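## Task

Move the banana and the orange out of the pan and into the bag so each sits wholly between the bag's two layers. At the end every other item, including the white ball, must still be in the pan. The loaded part of the bag must rest on the table. No more than one corner of the bag may lie on an arm's base, no part of the bag may be in the pan, and none may stick out beyond the table edge by more than about a finger's width.

## Robot and tools

Robot: two six-joint arms with parallel grippers, left_arm and right_arm. Each joint list, in commands and in results, goes waist, shoulder, elbow, wrist pitch, wrist yaw, wrist roll. Stated ranges in radians: waist -2.618 to 3.054, shoulder 0.000 to 3.142, elbow 0.000 to 3.142, wrist pitch -1.571 to 1.571, wrist yaw -1.571 to 1.571, wrist roll -2.094 to 2.094. Real limits may differ from these by up to 0.059 rad either way.

Frames: the scene frame has its origin at table-top height, halfway between the two nominal bases; +z points up, +x points out over the table, and left_arm is on the +y side (this is unrelated to which side it appears in an image). Calibrated bases: left_arm at (-0.019, +0.343, +0.033) m, quat_wxyz (+1.000, 0, 0, -0.008); right_arm at (-0.046, -0.254, +0.023) m, quat_wxyz (+1.000, 0, 0, +0.016). Each arm reports its gripper pose (end_effector_position in metres, end_effector_quat_wxyz) in its own base frame, and these readings can be a few cm off, more when reaching far. The fingers point along the gripper's +z and open along its y. The reported point lies between the pads, about 1 cm behind the tips. Fixed cameras and the table use the scene frame.

The row: every motion command is made of rows of 14 numbers, each in [-1, 1]. The first 7 belong to left_arm (six joint values, then opening) and the last 7 to right_arm in the same layout. All 14 are always required. Joint values are offsets, not poses: each counts from the arm's Joint targets as they were when the action or move began, not from the previous row. Scale: 1.0 equals 2.224 rad for waist, shoulder and elbow, and 8.485 rad for the three wrist joints. The opening is absolute: +1 fully open, -1 closed. Between those ends the fingers go to where grip_measured would read that number. Sending 0 for a joint re-commands its present target. Sending 0 as an opening means half-closed, so to leave a gripper unchanged, repeat its current command.

execute_actions(actions, cameras): actions is a list of actions. Each action is a list of up to 15 rows, one row per 1/30 s step, and a short action holds its last row until 15 steps are done. Repeating the same offset moves the arm further again. An action is refused for both arms if it would send a joint outward more than 0.059 rad beyond its stated range. An empty actions list returns the full state and all camera images. cameras takes camera names, ["all"] or [].

move(target, speed, blend, opening_speed, grip_force, blocking, cameras): target is one 14-number row, or a list of up to 15 rows. Every row's offsets count from the same starting Joint targets. All joints move together, so each gripper follows a curve. Nothing is avoided on the way, including the other arm. speed is the top rate in rad/s of the joint with farthest to go (0.01 to 12.57, default 0.5), given as one number or one per target. blend, in rad, rounds off corners between listed targets, and 0 stops at each. opening_speed is the rate of the finger command per second on the -1..+1 scale, 0.2 or more. grip_force is the per-pad force cap in newtons, 10 to 50, given as one number or one per arm. It stays in effect, and lower values close slowly. blocking=false returns after about 0.5 s while the motion continues. The result adds a move: line such as done, off_target (at rest with a joint more than 0.035 rad off), moving, held or fault, plus limits=held if steps were withheld. done does not mean contact was made.

wait(seconds 0 to 10) lets time pass while holding commands, or lets a running move go on. stop brakes the running move. zoom_image(camera, region [x0,y0,x1,y1] in pixels, at most 504 by 504) enlarges part of the newest image from cam_head_left, cam_head_right, cam_high, cam_low, cam_left_wrist or cam_right_wrist, each 896x504. finished_scene(scene) ends the current scene, given its number, and cannot be undone. Later calls then act on the next scene.

Result lines: Joint positions (rad, last value is the pad gap in m, 0.094 when fully open), Joint velocities (may read within noise), Joint targets (the base for your next offsets), Tool commands, grip_measured, and Joint torques (offset and noisy; the first three joints wrap at ±28 N m). joint sent to its limit means a joint was clipped at its end. joint command not followed means the clearance check changed the targets. MOTOR HOT appears at 75 °C, and at 90 °C an OVER-TEMPERATURE FAULT folds that arm away for the rest of the scene. Avoid long holding, stretched reach and pushing against things that cannot move.

Limits on motion: each step a joint's target can lead its measured angle by at most 0.339 rad (big joints) or 2.2 rad (wrist). Targets that would put the gripper more than 200 mm from where it is get scaled back, so large motions take several actions. Friction and load can leave joints short of target.

Gripping: the pads squeeze about 50 to 64 N each. Close slowly on soft items like the tomato or banana, and use a lower grip_force there. To release, command well above grip_measured.

Avoid: dropping or flinging items, releasing moving objects, hard hits or pressing on the table, pan or camera stand, and any contact or grip between the two arms. Anything ending up off the table fails the task. Objects may occasionally get nudged by outside pushes, so check with the cameras before ending the scene.

Each tool is called after "Request:" as a command line: name --argument value for each argument, lists and objects as JSON in quotes; but a table of rows of numbers goes row by row, as --pt "numbers of a row", without its own name.

## Session

Request:
execute_actions --actions '[]'

Scene clock: 0.00 s.
left_arm: end_effector_position=(+0.3846, +0.0612, +0.0917) grip_measured=+1.000 end_effector_quat_wxyz=(+0.561, -0.128, +0.814, +0.083) | right_arm: end_effector_position=(+0.3920, -0.0260, +0.0787) grip_measured=+1.000 end_effector_quat_wxyz=(+0.546, +0.066, +0.829, -0.098)
Joint positions: left_arm=[0.056 1.503 0.373 0.754 -0.23 -0.099 0.094] | right_arm=[0.062 1.565 0.395 0.757 0.292 0.028 0.094]
Joint velocities: within noise
Joint torques (N m): no reading
Heat: left arm: 25 °C; right arm: 28 °C.
Joint targets: left_arm=[0.056 1.499 0.378 0.749 -0.230 -0.099] | right_arm=[0.062 1.556 0.405 0.770 0.293 0.028]
Tool commands: left_gripper/opening=+1.0 right_gripper/opening=+1.0

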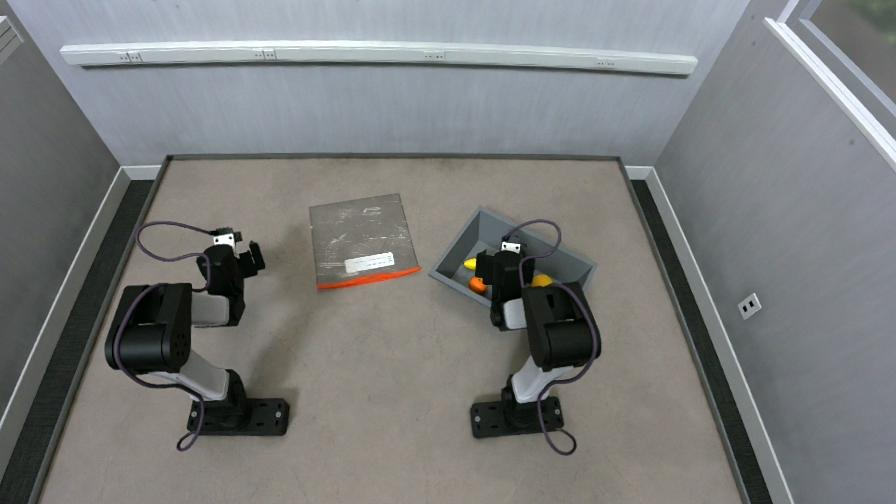

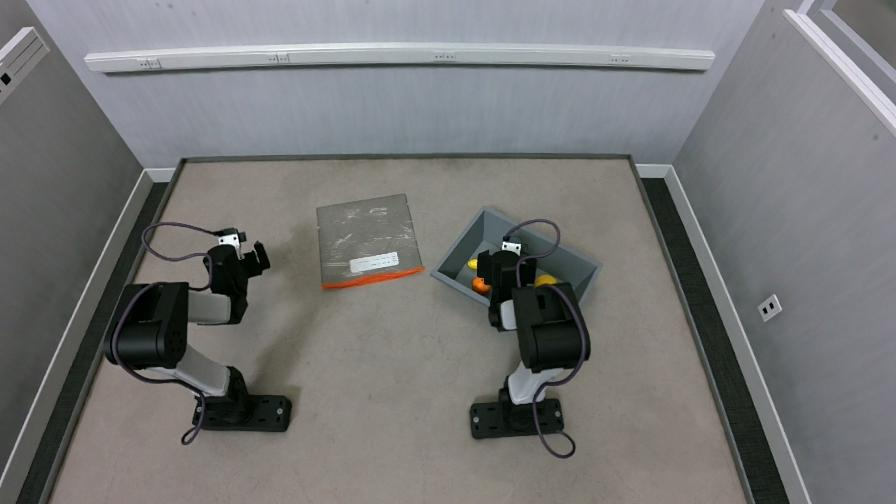

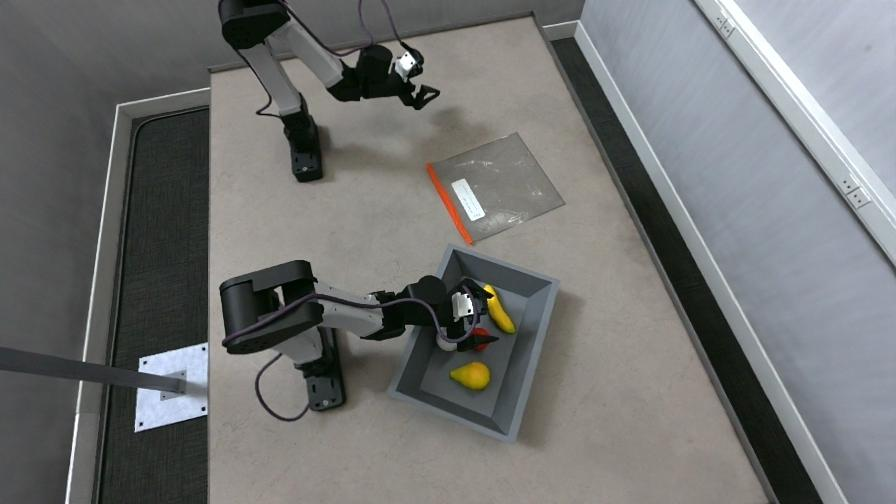

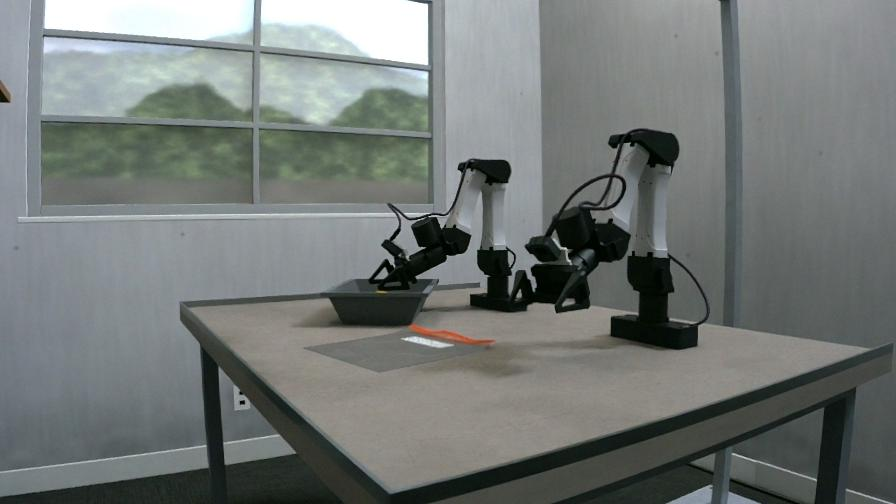

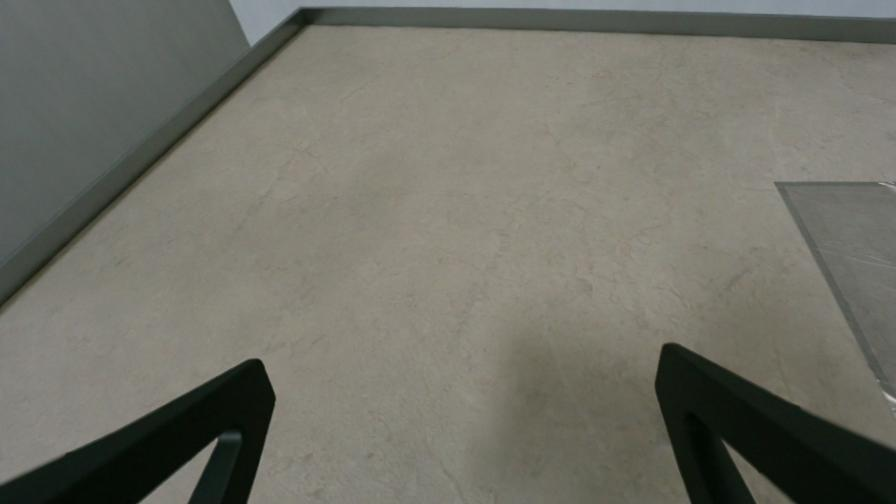

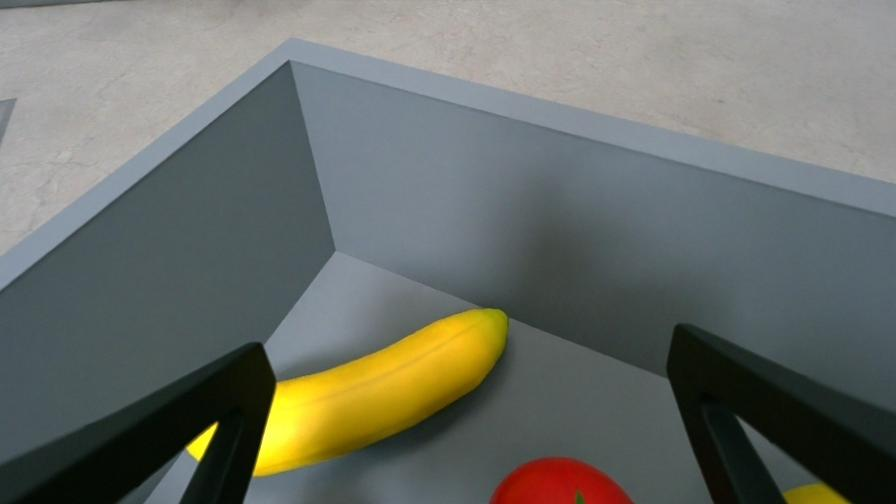

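Request:
move --target '[-0.3058,0.1367,0.4092,-0.169,0.0448,0.0965,0.2,-0.076,0.0085,0.4987,-0.2367,-0.0345,-0.0033,1]' --speed 0.6 --cameras '["cam_left_wrist","cam_right_wrist","cam_head_left"]'

Request:
zoom_image --camera "cam_head_left" --region '[280, 170, 640, 340]'

Scene clock: 7.30 s.
left_arm: end_effector_position=(+0.3201, -0.2580, +0.0738) grip_measured=+0.202 end_effector_quat_wxyz=(+0.192, +0.614, +0.763, -0.057) | right_arm: end_effector_position=(+0.3290, -0.0349, +0.1787) grip_measured=+1.000 end_effector_quat_wxyz=(+0.129, +0.054, +0.990, -0.011)
Joint positions: left_arm=[-0.622 1.784 1.267 -0.671 0.134 0.708 0.056] | right_arm=[-0.1 1.565 1.488 -1.235 0.01 0.008 0.094]
Joint torques (N m): left_arm=[0.03 -7.08 9.61 1.1 0.29 0.03] | right_arm=[-0.64 -5.48 8.95 0.74 -0.11 -0.04]
Heat: left arm: 27 °C; right arm: 29 °C.
Joint targets: left_arm=[-0.624 1.803 1.288 -0.685 0.151 0.719] | right_arm=[-0.107 1.575 1.514 -1.238 0.001 0.000]
move: done
Images, in order (width x height): cam_head_left 896x504, cam_left_wrist 896x504, cam_right_wrist 896x504.

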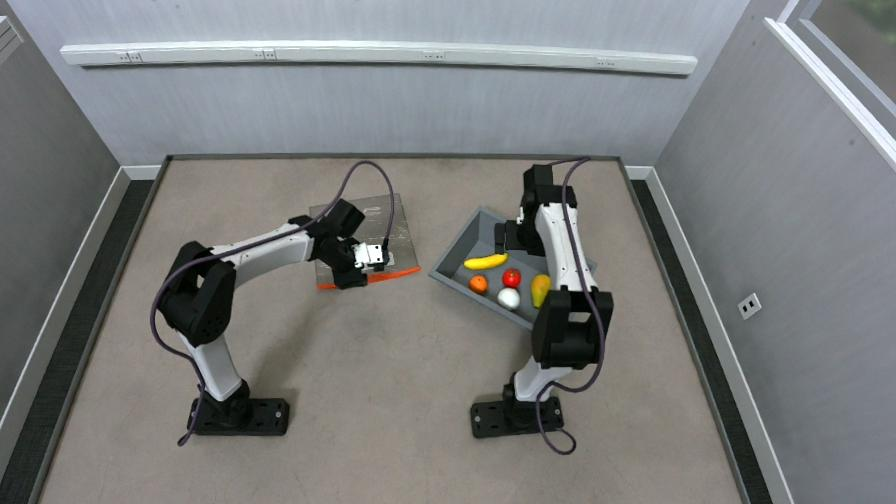

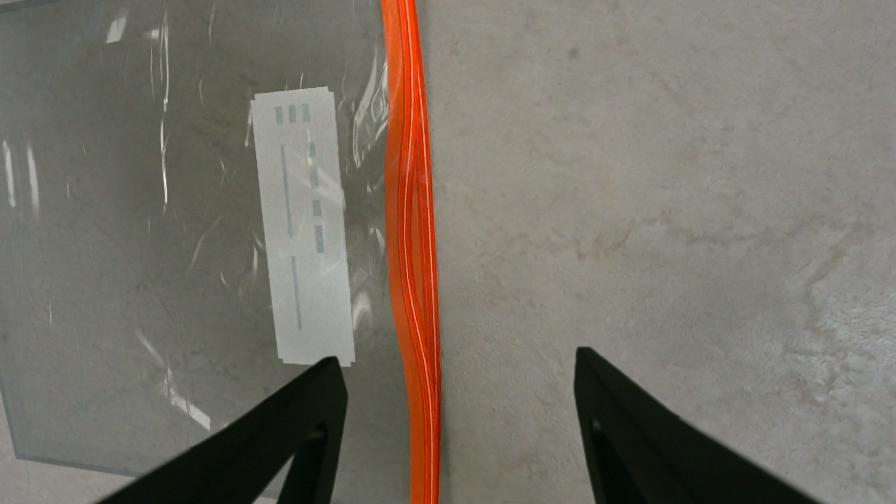

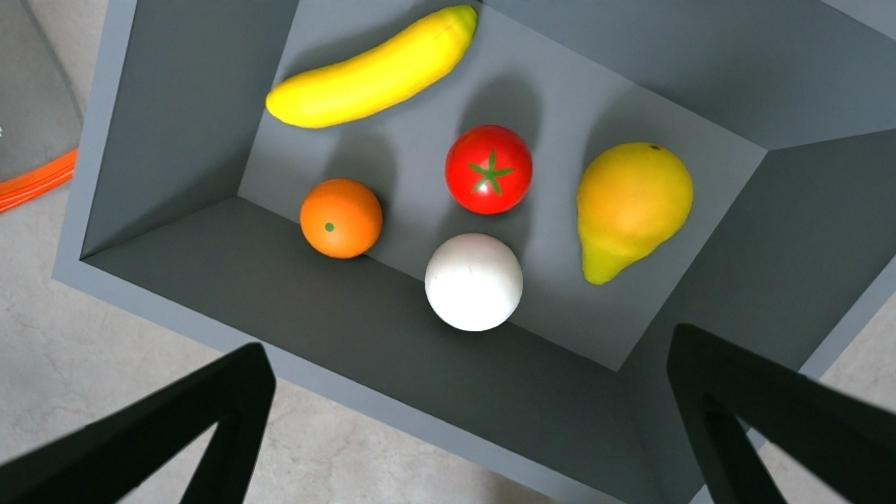

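Scaled by 1.400 from the camera's 896x504 image, which has a finer 1280x720 frame.

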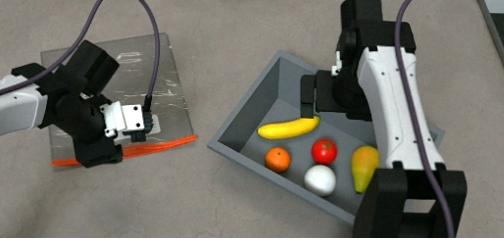

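Request:
zoom_image --camera "cam_left_wrist" --region '[330, 0, 530, 300]'

Request:
zoom_image --camera "cam_left_wrist" --region '[330, 220, 530, 504]'

Request:
zoom_image --camera "cam_high" --region '[380, 130, 520, 250]'

Scaled by 1.680 from the camera's 896x504 image, which has a finer 1280x720 frame.

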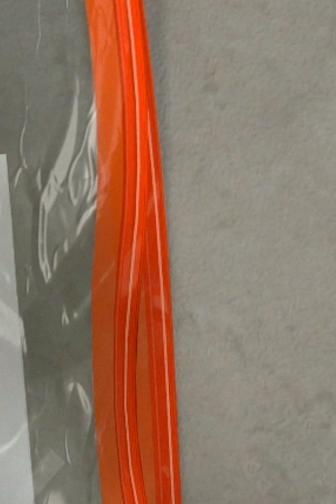

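Scaled by 1.775 from the camera's 896x504 image, which has a finer 1280x720 frame.

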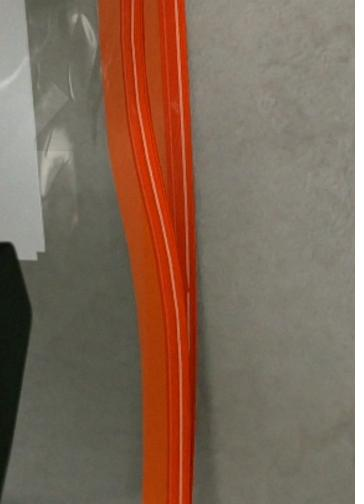

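This scene's latest camera images include none from cam_high. They are from: cam_head_left, cam_left_wrist, cam_right_wrist. cam_high's image comes with the result of a call that names it in "cameras".

Request:
move --target '[0.0229,0.1079,0.0432,0.017,0,0.0059,0.064,0,0,0,0,0,0,1]' --speed 0.25 --cameras '["cam_left_wrist"]'

Request:
zoom_image --camera "cam_left_wrist" --region '[200, 200, 700, 504]'

Scene clock: 10.70 s.
left_arm: end_effector_position=(+0.3651, -0.2669, +0.0150) grip_measured=+0.066 end_effector_quat_wxyz=(+0.181, +0.618, +0.763, -0.050) | right_arm: end_effector_position=(+0.3289, -0.0348, +0.1787) grip_measured=+1.000 end_effector_quat_wxyz=(+0.129, +0.054, +0.990, -0.011)
Joint positions: left_arm=[-0.58 2.028 1.361 -0.55 0.135 0.758 0.05] | right_arm=[-0.1 1.565 1.488 -1.235 0.01 0.008 0.094]
Joint torques (N m): left_arm=[0.68 -9.07 9.4 1.28 0.27 0.05] | right_arm=[-0.64 -5.48 8.98 0.76 -0.11 -0.04]
Heat: left arm: 27 °C; right arm: 29 °C.
Joint targets: left_arm=[-0.574 2.043 1.385 -0.540 0.150 0.770] | right_arm=[-0.107 1.575 1.514 -1.238 0.001 0.000]
move: done
Images, in order (width x height): cam_left_wrist 896x504.

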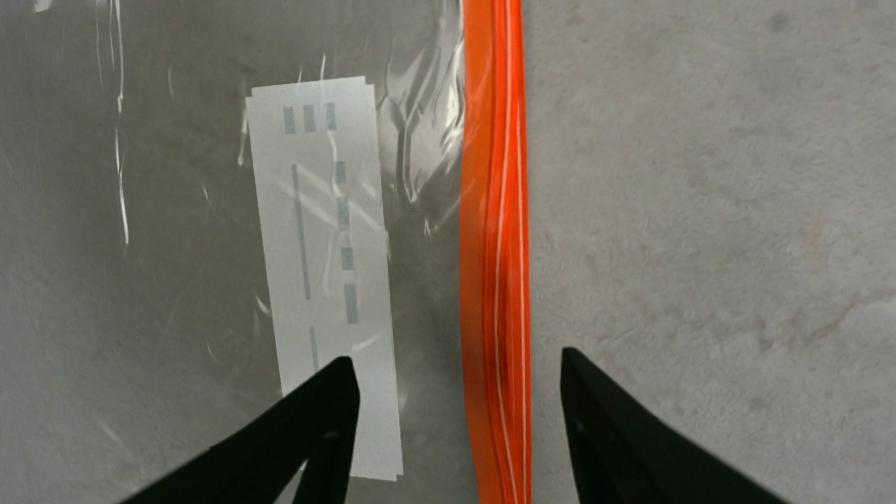

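Scaled by 1.008 from the camera's 896x504 image, which has a finer 1280x720 frame.

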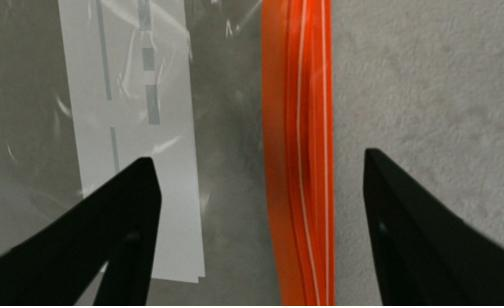

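Request:
move --target '[-0.004,0.0316,0.0016,0.0076,0,0,0.064,0,0,0,0,0,0,1]' --speed 0.08 --cameras '["cam_left_wrist","cam_low"]'

Request:
zoom_image --camera "cam_left_wrist" --region '[300, 150, 650, 504]'

Request:
zoom_image --camera "cam_low" --region '[350, 250, 550, 390]'

Scene clock: 12.67 s.
left_arm: end_effector_position=(+0.3726, -0.2718, -0.0075) grip_measured=+0.066 end_effector_quat_wxyz=(+0.182, +0.618, +0.763, -0.050) | right_arm: end_effector_position=(+0.3289, -0.0348, +0.1787) grip_measured=+1.000 end_effector_quat_wxyz=(+0.129, +0.054, +0.990, -0.011)
Joint positions: left_arm=[-0.58 2.095 1.365 -0.485 0.135 0.758 0.05] | right_arm=[-0.1 1.565 1.488 -1.235 0.01 0.008 0.094]
Joint torques (N m): left_arm=[-0.01 -9.21 9.16 1.26 0.28 0.05] | right_arm=[-0.65 -5.46 8.95 0.76 -0.11 -0.04]
Heat: left arm: 27 °C; right arm: 29 °C.
Joint targets: left_arm=[-0.583 2.113 1.388 -0.476 0.150 0.769] | right_arm=[-0.107 1.575 1.514 -1.238 0.001 0.000]
move: done
Images, in order (width x height): cam_low 896x504, cam_left_wrist 896x504.

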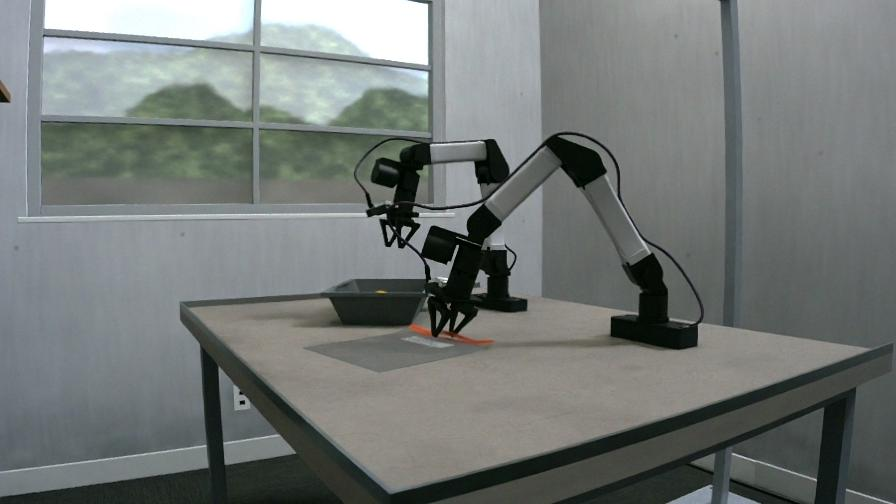

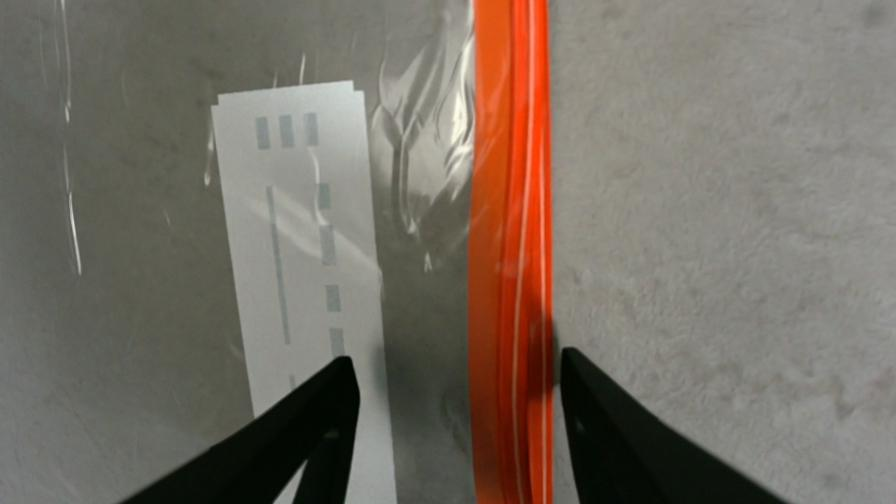

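Scaled by 1.424 from the camera's 896x504 image, which has a finer 1280x720 frame.

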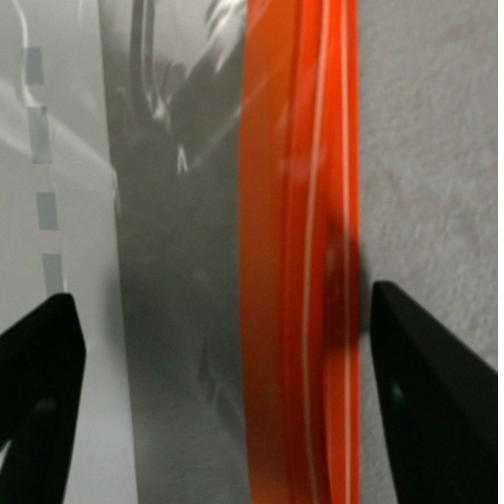

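Scaled by 2.520 from the camera's 896x504 image, which has a finer 1280x720 frame.

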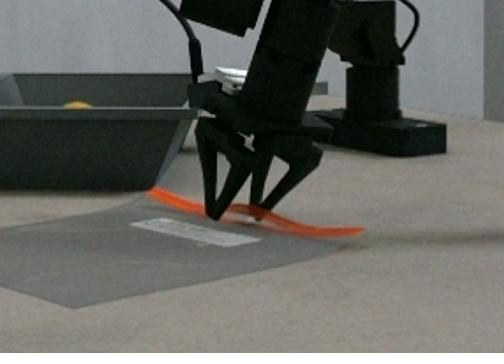

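Request:
move --target '[0,0,0,0,0,0,-0.4,0,0,0,0,0,0,1]' --opening_speed 0.4 --cameras '["cam_left_wrist","cam_low"]'

Request:
zoom_image --camera "cam_left_wrist" --region '[300, 150, 650, 504]'

Request:
zoom_image --camera "cam_low" --region '[390, 300, 500, 370]'

Scene clock: 14.63 s.
left_arm: end_effector_position=(+0.3727, -0.2719, -0.0074) grip_measured=-0.398 end_effector_quat_wxyz=(+0.182, +0.618, +0.763, -0.050) | right_arm: end_effector_position=(+0.3289, -0.0348, +0.1787) grip_measured=+1.000 end_effector_quat_wxyz=(+0.129, +0.054, +0.990, -0.011)
Joint positions: left_arm=[-0.58 2.095 1.365 -0.485 0.135 0.759 0.028] | right_arm=[-0.1 1.565 1.488 -1.235 0.01 0.008 0.094]
Joint torques (N m): left_arm=[-0.02 -9.21 9.16 1.27 0.27 0.05] | right_arm=[-0.64 -5.48 8.96 0.76 -0.11 -0.03]
Heat: left arm: 27 °C; right arm: 29 °C.
Joint targets: left_arm=[-0.583 2.113 1.388 -0.476 0.150 0.770] | right_arm=[-0.107 1.575 1.514 -1.238 0.001 0.000]
move: done
Images, in order (width x height): cam_low 896x504, cam_left_wrist 896x504.

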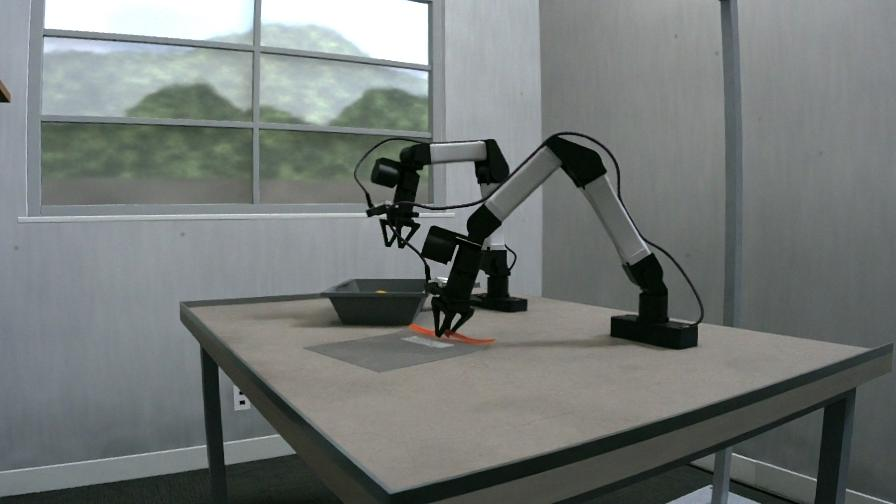

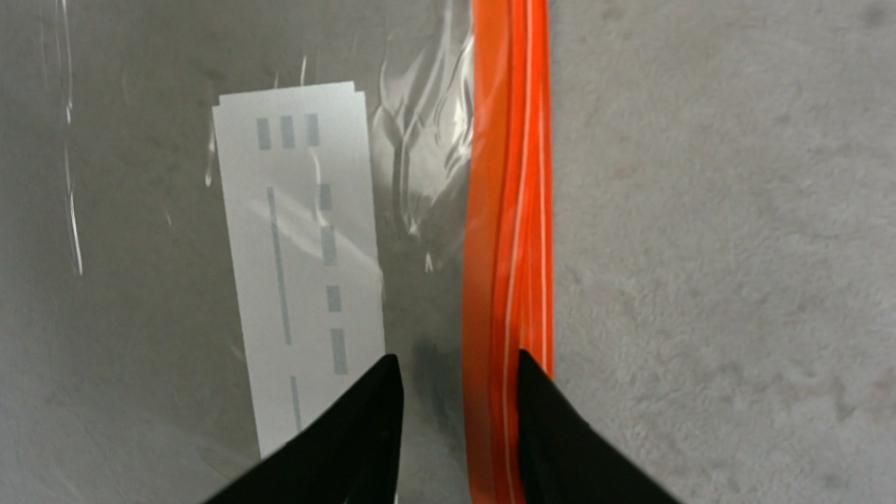

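Scaled by 1.424 from the camera's 896x504 image, which has a finer 1280x720 frame.

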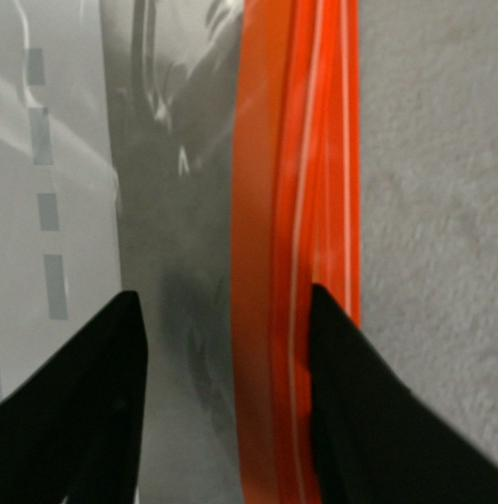

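Scaled by 4.582 from the camera's 896x504 image, which has a finer 1280x720 frame.

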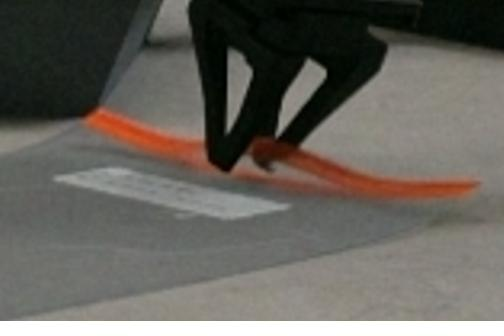

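Request:
move --pt "0 0 0 0 0 0 -1 0 0 0 0 0 0 1" --pt "0.0198 -0.0143 0.1739 -0.0493 0 0.0052 -1 0 0 0 0 0 0 1" --speed 0.15 --opening_speed 0.5 --cameras '["cam_left_wrist","cam_low","cam_high"]'

Request:
zoom_image --camera "cam_high" --region '[380, 100, 580, 260]'

Scene clock: 20.20 s.
left_arm: end_effector_position=(+0.4044, -0.2725, +0.0849) grip_measured=-0.984 end_effector_quat_wxyz=(+0.180, +0.622, +0.761, -0.044) | right_arm: end_effector_position=(+0.3289, -0.0348, +0.1787) grip_measured=+1.000 end_effector_quat_wxyz=(+0.129, +0.054, +0.990, -0.011)
Joint positions: left_arm=[-0.545 2.095 1.753 -0.881 0.135 0.802 0.001] | right_arm=[-0.1 1.565 1.488 -1.235 0.01 0.008 0.094]
Joint torques (N m): left_arm=[0.72 -12.3 9.76 0.98 0.28 0.05] | right_arm=[-0.65 -5.48 8.96 0.76 -0.11 -0.04]
Heat: left arm: 29 °C; right arm: 30 °C.
Joint targets: left_arm=[-0.538 2.082 1.775 -0.894 0.151 0.814] | right_arm=[-0.107 1.575 1.514 -1.238 0.001 0.000]
move: done
Images, in order (width x height): cam_high 896x504, cam_low 896x504, cam_left_wrist 896x504.

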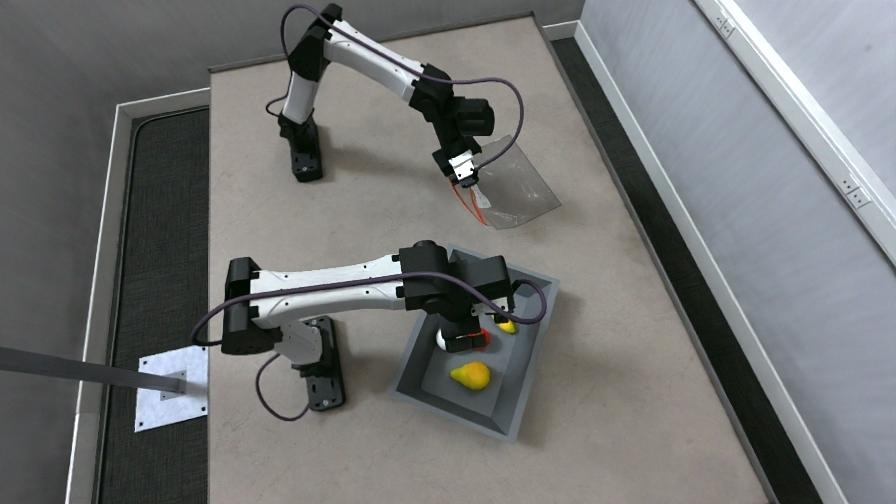

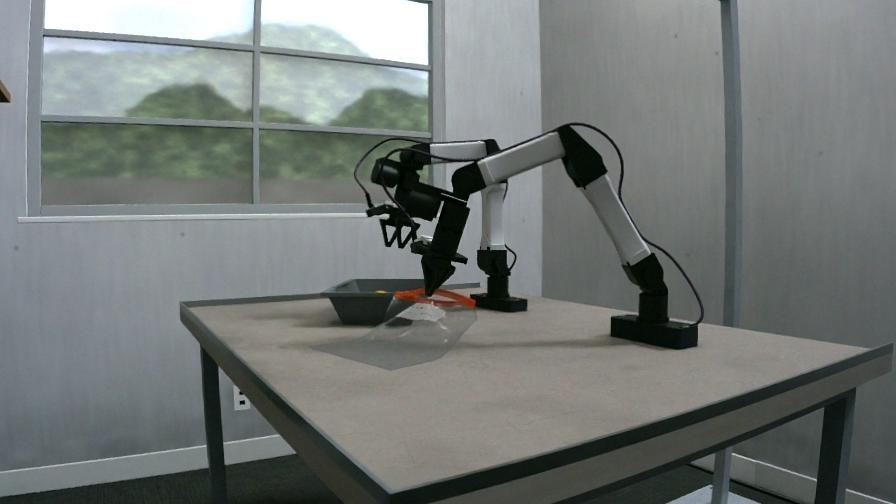

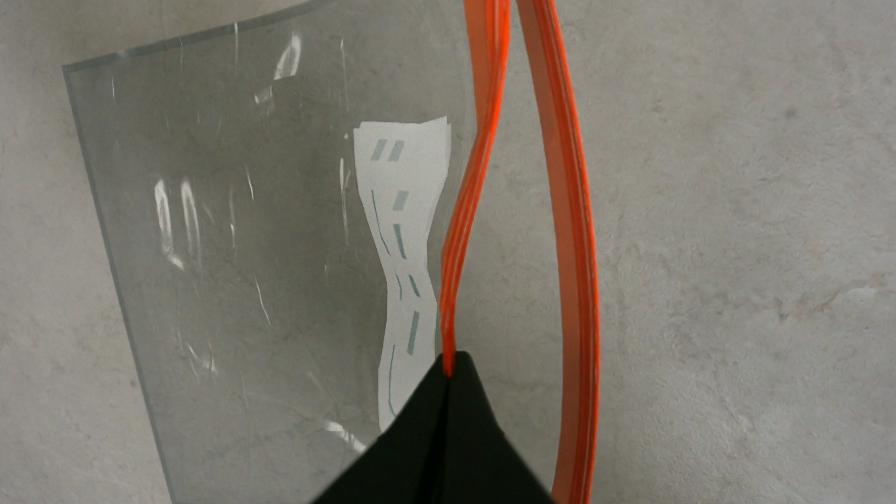

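Scaled by 2.520 from the camera's 896x504 image, which has a finer 1280x720 frame.

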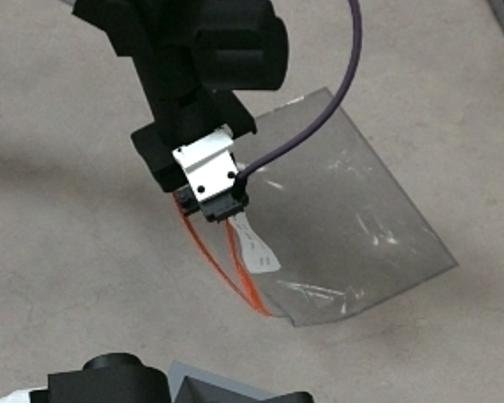

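Request:
move --target '[0,0,0,0,0,0,-1,0.0683,0.2891,0.2316,-0.017,0,0.1565,0.4]' --speed 0.6 --cameras '["cam_right_wrist"]'

Scene clock: 24.77 s.
left_arm: end_effector_position=(+0.4044, -0.2725, +0.0849) grip_measured=-0.984 end_effector_quat_wxyz=(+0.180, +0.622, +0.761, -0.044) | right_arm: end_effector_position=(+0.4268, +0.0157, +0.0872) grip_measured=+0.401 end_effector_quat_wxyz=(+0.000, +0.597, +0.802, -0.005)
Joint positions: left_arm=[-0.545 2.095 1.753 -0.881 0.135 0.802 0.001] | right_arm=[0.04 2.207 2.003 -1.375 0.007 1.32 0.066]
Joint torques (N m): left_arm=[0.72 -12.31 9.76 1 0.28 0.05] | right_arm=[0.51 -10.24 8.5 0.14 -0.04 0.19]
Heat: left arm: 32 °C; right arm: 30 °C.
Joint targets: left_arm=[-0.538 2.082 1.775 -0.894 0.151 0.814] | right_arm=[0.045 2.217 2.029 -1.382 0.000 1.328]
move: done
Images, in order (width x height): cam_right_wrist 896x504.

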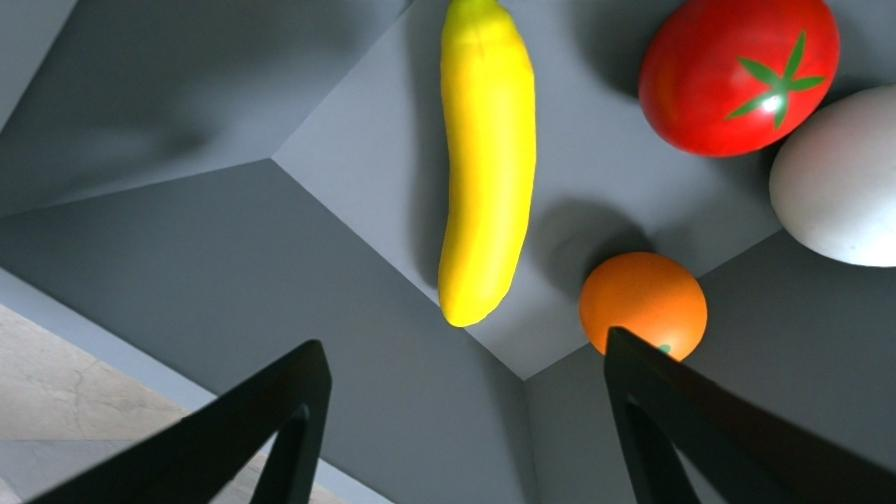

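Request:
move --pt "0 0 0 0 0 0 -1 -0.013 -0.0196 -0.0324 0.0033 0 -0.0034 0.15" --pt "0 0 0 0 0 0 -1 -0.013 -0.0028 -0.1402 0.0359 0 -0.0034 0.15" --speed 0.2 --blend '[0.03,0]' --grip_force '[50,30]' --cameras '["cam_right_wrist"]'

Scene clock: 27.87 s.
left_arm: end_effector_position=(+0.4044, -0.2725, +0.0849) grip_measured=-0.984 end_effector_quat_wxyz=(+0.180, +0.622, +0.761, -0.044) | right_arm: end_effector_position=(+0.4206, +0.0074, +0.0164) grip_measured=+0.151 end_effector_quat_wxyz=(+0.001, +0.599, +0.800, -0.004)
Joint positions: left_arm=[-0.545 2.095 1.753 -0.881 0.135 0.802 0.001] | right_arm=[0.021 2.207 1.72 -1.088 0.007 1.306 0.054]
Joint torques (N m): left_arm=[0.72 -12.29 9.73 0.98 0.28 0.05] | right_arm=[-0.43 -10.66 5.6 0.3 -0.04 -0.03]
Heat: left arm: 33 °C; right arm: 31 °C.
Joint targets: left_arm=[-0.538 2.082 1.775 -0.894 0.151 0.814] | right_arm=[0.016 2.211 1.717 -1.078 0.001 1.299]
grip_force (N): 50, 30
move: done
Images, in order (width x height): cam_right_wrist 896x504.

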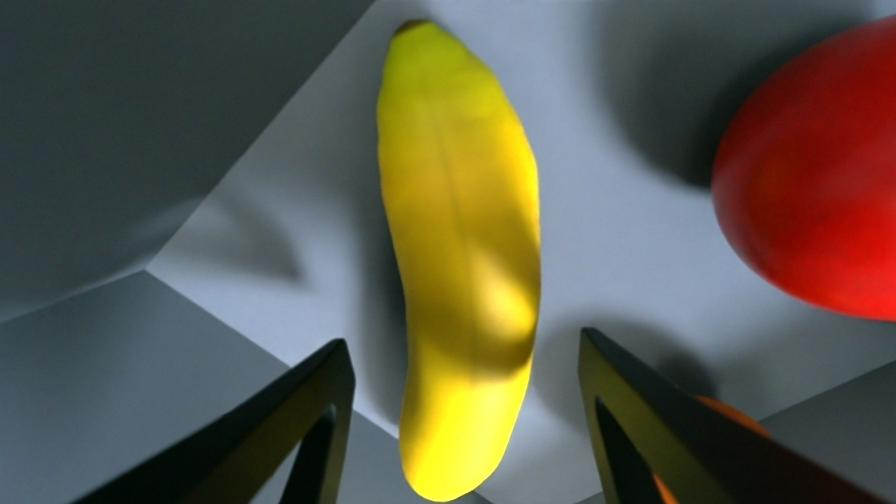

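Request:
move --target '[0,0,0,0,0,0,-1,0,0,0,0,0,0,-0.45]' --opening_speed 0.5 --cameras '["cam_right_wrist"]'

Scene clock: 29.70 s.
left_arm: end_effector_position=(+0.4044, -0.2725, +0.0849) grip_measured=-0.984 end_effector_quat_wxyz=(+0.180, +0.622, +0.761, -0.044) | right_arm: end_effector_position=(+0.4206, +0.0074, +0.0164) grip_measured=-0.448 end_effector_quat_wxyz=(+0.001, +0.599, +0.800, -0.004)
Joint positions: left_arm=[-0.545 2.095 1.753 -0.881 0.135 0.802 0.001] | right_arm=[0.021 2.207 1.72 -1.087 0.007 1.306 0.026]
Joint torques (N m): left_arm=[0.7 -12.3 9.74 1 0.28 0.05] | right_arm=[-0.4 -10.67 5.63 0.32 -0.04 -0.03]
Heat: left arm: 34 °C; right arm: 31 °C.
Joint targets: left_arm=[-0.538 2.082 1.775 -0.894 0.151 0.814] | right_arm=[0.016 2.211 1.717 -1.078 0.001 1.299]
grip_force (N): 50, 30
move: done
Images, in order (width x height): cam_right_wrist 896x504.

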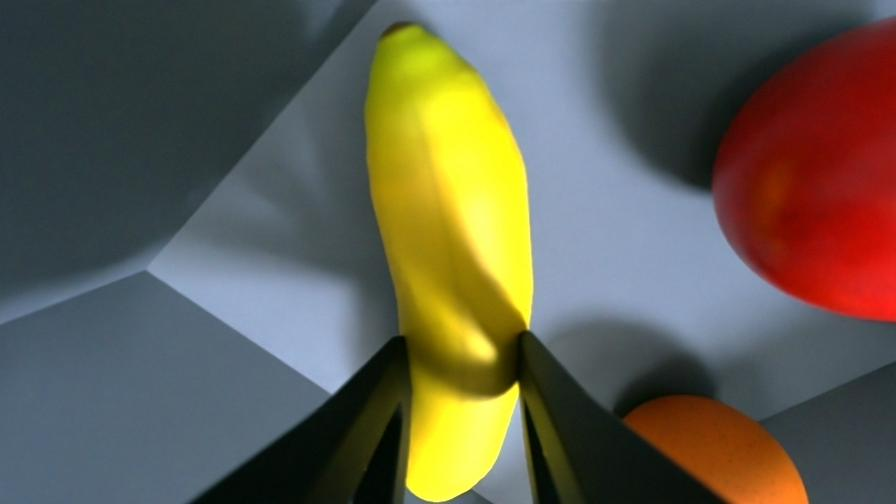

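Request:
move --target '[0,0,0,0,0,0,-1,0,0,0,0,0,0,-0.6]' --opening_speed 0.3

Scene clock: 30.53 s.
left_arm: end_effector_position=(+0.4044, -0.2725, +0.0849) grip_measured=-0.984 end_effector_quat_wxyz=(+0.180, +0.622, +0.761, -0.044) | right_arm: end_effector_position=(+0.4207, +0.0075, +0.0164) grip_measured=-0.595 end_effector_quat_wxyz=(+0.001, +0.599, +0.800, -0.004)
Joint positions: left_arm=[-0.545 2.095 1.753 -0.881 0.135 0.802 0.001] | right_arm=[0.021 2.207 1.72 -1.087 0.007 1.306 0.019]
Joint torques (N m): left_arm=[0.72 -12.31 9.74 1 0.28 0.04] | right_arm=[-0.42 -10.66 5.61 0.32 -0.04 -0.02]
Heat: left arm: 35 °C; right arm: 32 °C.
Joint targets: left_arm=[-0.538 2.082 1.775 -0.894 0.151 0.814] | right_arm=[0.016 2.211 1.717 -1.077 0.000 1.299]
grip_force (N): 50, 30
move: done

Request:
move --target '[0,0,0,0,0,0,-1,0,0,0,0,0,0,-0.7]' --opening_speed 0.3 --cameras '["cam_right_wrist"]'

Scene clock: 31.30 s.
left_arm: end_effector_position=(+0.4044, -0.2725, +0.0849) grip_measured=-0.984 end_effector_quat_wxyz=(+0.180, +0.622, +0.761, -0.044) | right_arm: end_effector_position=(+0.4200, +0.0075, +0.0164) grip_measured=-0.696 end_effector_quat_wxyz=(+0.000, +0.599, +0.800, -0.004)
Joint positions: left_arm=[-0.545 2.095 1.753 -0.881 0.135 0.802 0.001] | right_arm=[0.021 2.207 1.72 -1.09 0.007 1.306 0.014]
Joint torques (N m): left_arm=[0.69 -12.3 9.77 1 0.28 0.05] | right_arm=[-0.43 -10.66 5.64 0.35 -0.03 -0.03]
Heat: left arm: 35 °C; right arm: 32 °C.
Joint targets: left_arm=[-0.538 2.082 1.775 -0.894 0.151 0.814] | right_arm=[0.016 2.211 1.717 -1.077 0.001 1.299]
grip_force (N): 50, 30
move: done
Images, in order (width x height): cam_right_wrist 896x504.

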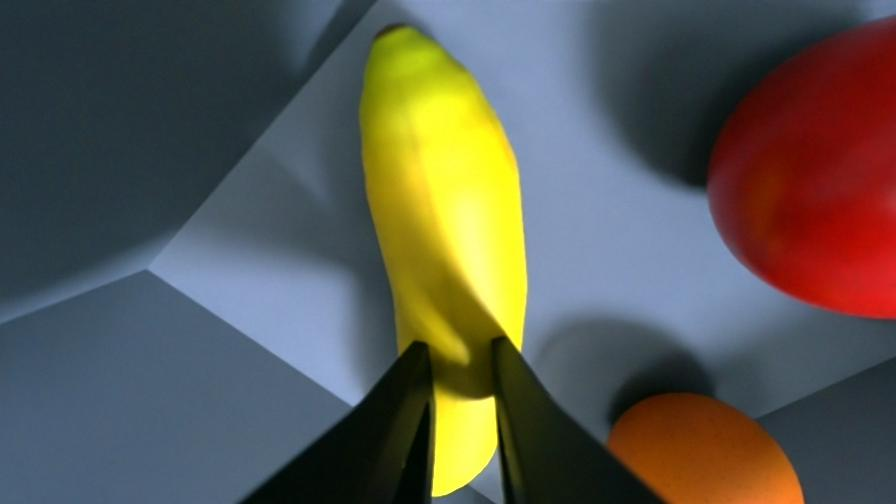

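Request:
move --pt "0 0 0 0 0 0 -1 0 0 0 0 0 0 0.1" --pt "0 0 0 0 0 0 -1 0 0.0063 -0.0133 0.0052 0 0 0.1" --pt "0 0 0 0 0 0 -1 0 0.0063 -0.0133 0.0052 0 0 -0.4" --opening_speed 0.6 --speed 0.1 --cameras '["cam_right_wrist"]'

Scene clock: 35.53 s.
left_arm: end_effector_position=(+0.4044, -0.2725, +0.0849) grip_measured=-0.984 end_effector_quat_wxyz=(+0.180, +0.622, +0.761, -0.044) | right_arm: end_effector_position=(+0.4224, +0.0076, +0.0094) grip_measured=-0.395 end_effector_quat_wxyz=(+0.007, +0.599, +0.800, +0.001)
Joint positions: left_arm=[-0.545 2.095 1.753 -0.881 0.135 0.802 0.001] | right_arm=[0.021 2.207 1.691 -1.043 0.006 1.306 0.028]
Joint torques (N m): left_arm=[0.7 -12.3 9.7 0.99 0.27 0.06] | right_arm=[-0.43 -9.42 5.53 0.35 -0.03 -0.03]
Heat: left arm: 37 °C; right arm: 32 °C.
Joint targets: left_arm=[-0.538 2.082 1.775 -0.894 0.151 0.814] | right_arm=[0.016 2.225 1.688 -1.033 0.000 1.299]
grip_force (N): 50, 30
move: done
Images, in order (width x height): cam_right_wrist 896x504.

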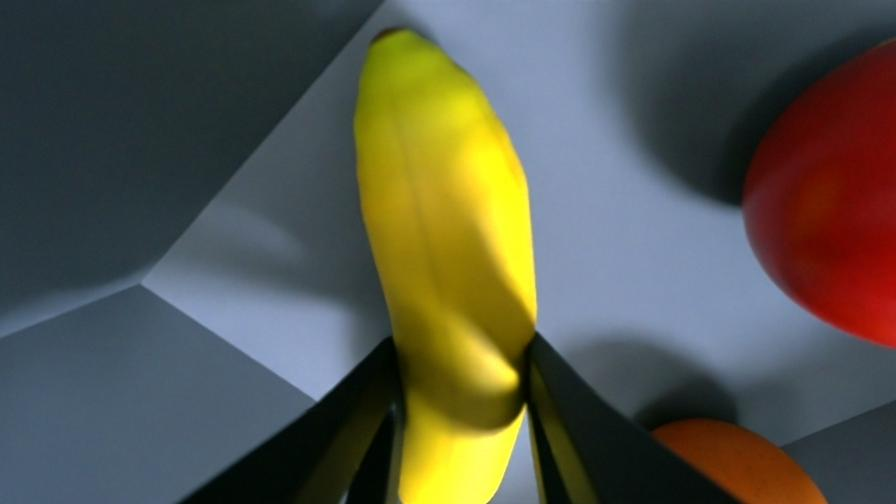

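Request:
move --pt "0 0 0 0 0 0 -1 0 0 0 0 0 0 0.1" --pt "0 0 0 0 0 0 -1 0 0.009 0 0.0023 0 0 0.1" --pt "0 0 0 0 0 0 -1 0 0.009 0 0.0023 0 0 -0.4" --opening_speed 0.6 --speed 0.1 --cameras '["cam_right_wrist"]'

Scene clock: 39.13 s.
left_arm: end_effector_position=(+0.4044, -0.2725, +0.0849) grip_measured=-0.984 end_effector_quat_wxyz=(+0.180, +0.622, +0.761, -0.044) | right_arm: end_effector_position=(+0.4247, +0.0077, -0.0003) grip_measured=-0.391 end_effector_quat_wxyz=(+0.005, +0.599, +0.800, +0.000)
Joint positions: left_arm=[-0.545 2.095 1.753 -0.881 0.135 0.802 0.001] | right_arm=[0.021 2.231 1.691 -1.024 0.006 1.306 0.029]
Joint torques (N m): left_arm=[0.7 -12.3 9.76 0.99 0.28 0.05] | right_arm=[-0.42 -9.91 5.48 0.34 -0.03 -0.03]
Heat: left arm: 38 °C; right arm: 33 °C.
Joint targets: left_arm=[-0.538 2.082 1.775 -0.894 0.151 0.814] | right_arm=[0.016 2.245 1.688 -1.014 0.000 1.299]
grip_force (N): 50, 30
move: done
Images, in order (width x height): cam_right_wrist 896x504.

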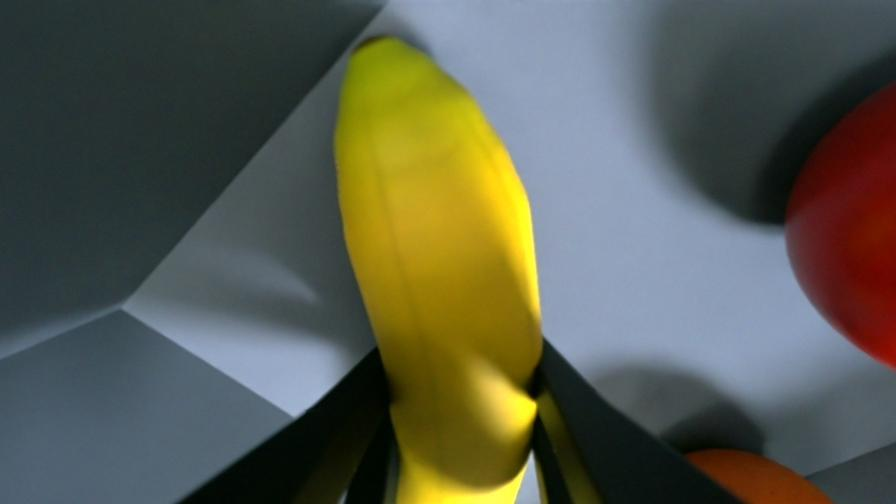

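Request:
move --target '[0,0,0,0,0,0,-1,0,0,0,0,0,0,-0.6]' --opening_speed 0.3 --cameras '["cam_right_wrist"]'

Scene clock: 40.20 s.
left_arm: end_effector_position=(+0.4044, -0.2725, +0.0849) grip_measured=-0.984 end_effector_quat_wxyz=(+0.180, +0.622, +0.761, -0.044) | right_arm: end_effector_position=(+0.4247, +0.0077, -0.0003) grip_measured=-0.412 end_effector_quat_wxyz=(+0.005, +0.599, +0.800, +0.000)
Joint positions: left_arm=[-0.545 2.095 1.753 -0.881 0.135 0.802 0.001] | right_arm=[0.021 2.231 1.691 -1.024 0.006 1.306 0.028]
Joint torques (N m): left_arm=[0.7 -12.29 9.77 1 0.28 0.04] | right_arm=[-0.44 -9.89 5.49 0.34 -0.03 -0.03]
Heat: left arm: 38 °C; right arm: 34 °C.
Joint targets: left_arm=[-0.538 2.082 1.775 -0.894 0.151 0.814] | right_arm=[0.016 2.245 1.688 -1.014 0.000 1.299]
grip_force (N): 50, 30
move: done
Images, in order (width x height): cam_right_wrist 896x504.

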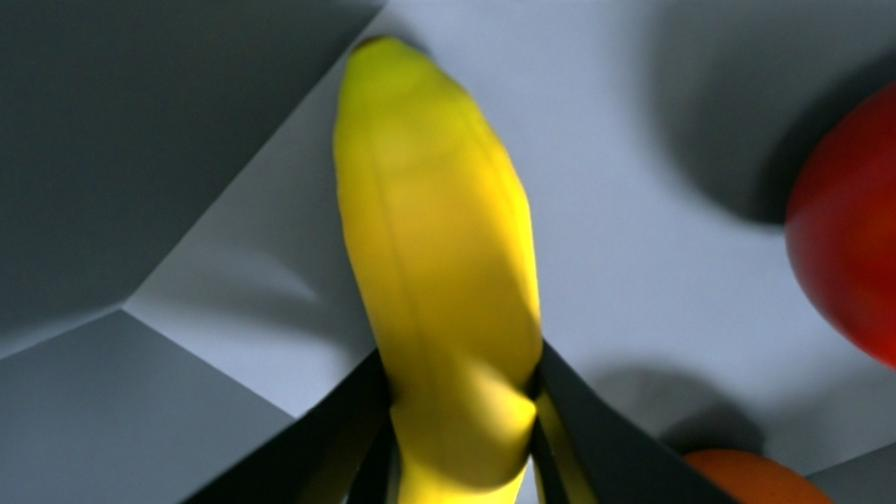

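Request:
move --pt "0 0 0 0 0 0 -1 0 0 0 0 0 0 0.2" --pt "0 0 0 0 0 0 -1 -0.0277 0.0248 0.0427 -0.0047 0 -0.0249 0.25" --pt "0 0 0 0 0 0 -1 -0.0277 0.0248 0.0427 -0.0047 0 -0.0249 -0.2" --opening_speed 0.6 --speed 0.15 --cameras '["cam_right_wrist"]'

Scene clock: 47.43 s.
left_arm: end_effector_position=(+0.4044, -0.2725, +0.0849) grip_measured=-0.984 end_effector_quat_wxyz=(+0.180, +0.622, +0.761, -0.044) | right_arm: end_effector_position=(+0.4304, -0.0165, -0.0045) grip_measured=-0.199 end_effector_quat_wxyz=(-0.005, +0.539, +0.842, -0.005)
Joint positions: left_arm=[-0.545 2.095 1.753 -0.881 0.135 0.802 0.001] | right_arm=[-0.037 2.28 1.758 -1.063 0.004 1.102 0.038]
Joint torques (N m): left_arm=[0.7 -12.29 9.76 1 0.3 0.06] | right_arm=[-0.84 -9.74 8.23 0.31 -0.01 -0.11]
Heat: left arm: 40 °C; right arm: 35 °C.
Joint targets: left_arm=[-0.538 2.082 1.775 -0.894 0.151 0.814] | right_arm=[-0.046 2.300 1.783 -1.054 0.001 1.087]
grip_force (N): 50, 30
move: done
Images, in order (width x height): cam_right_wrist 896x504.

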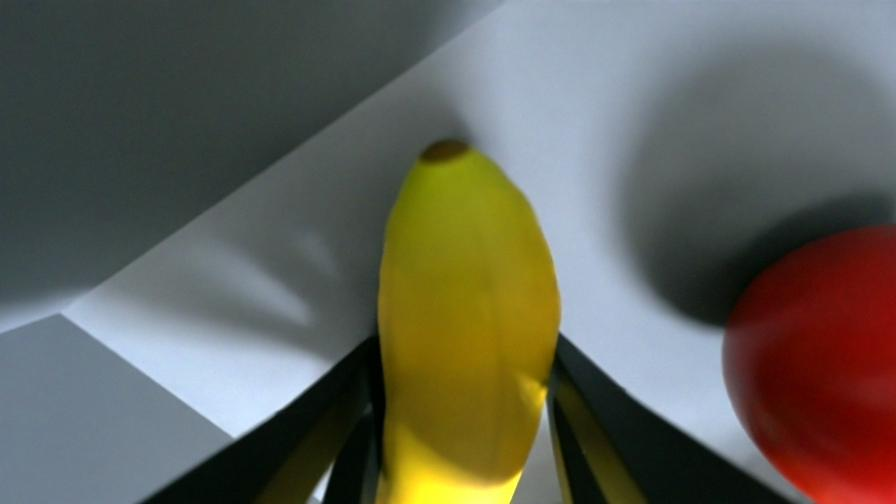

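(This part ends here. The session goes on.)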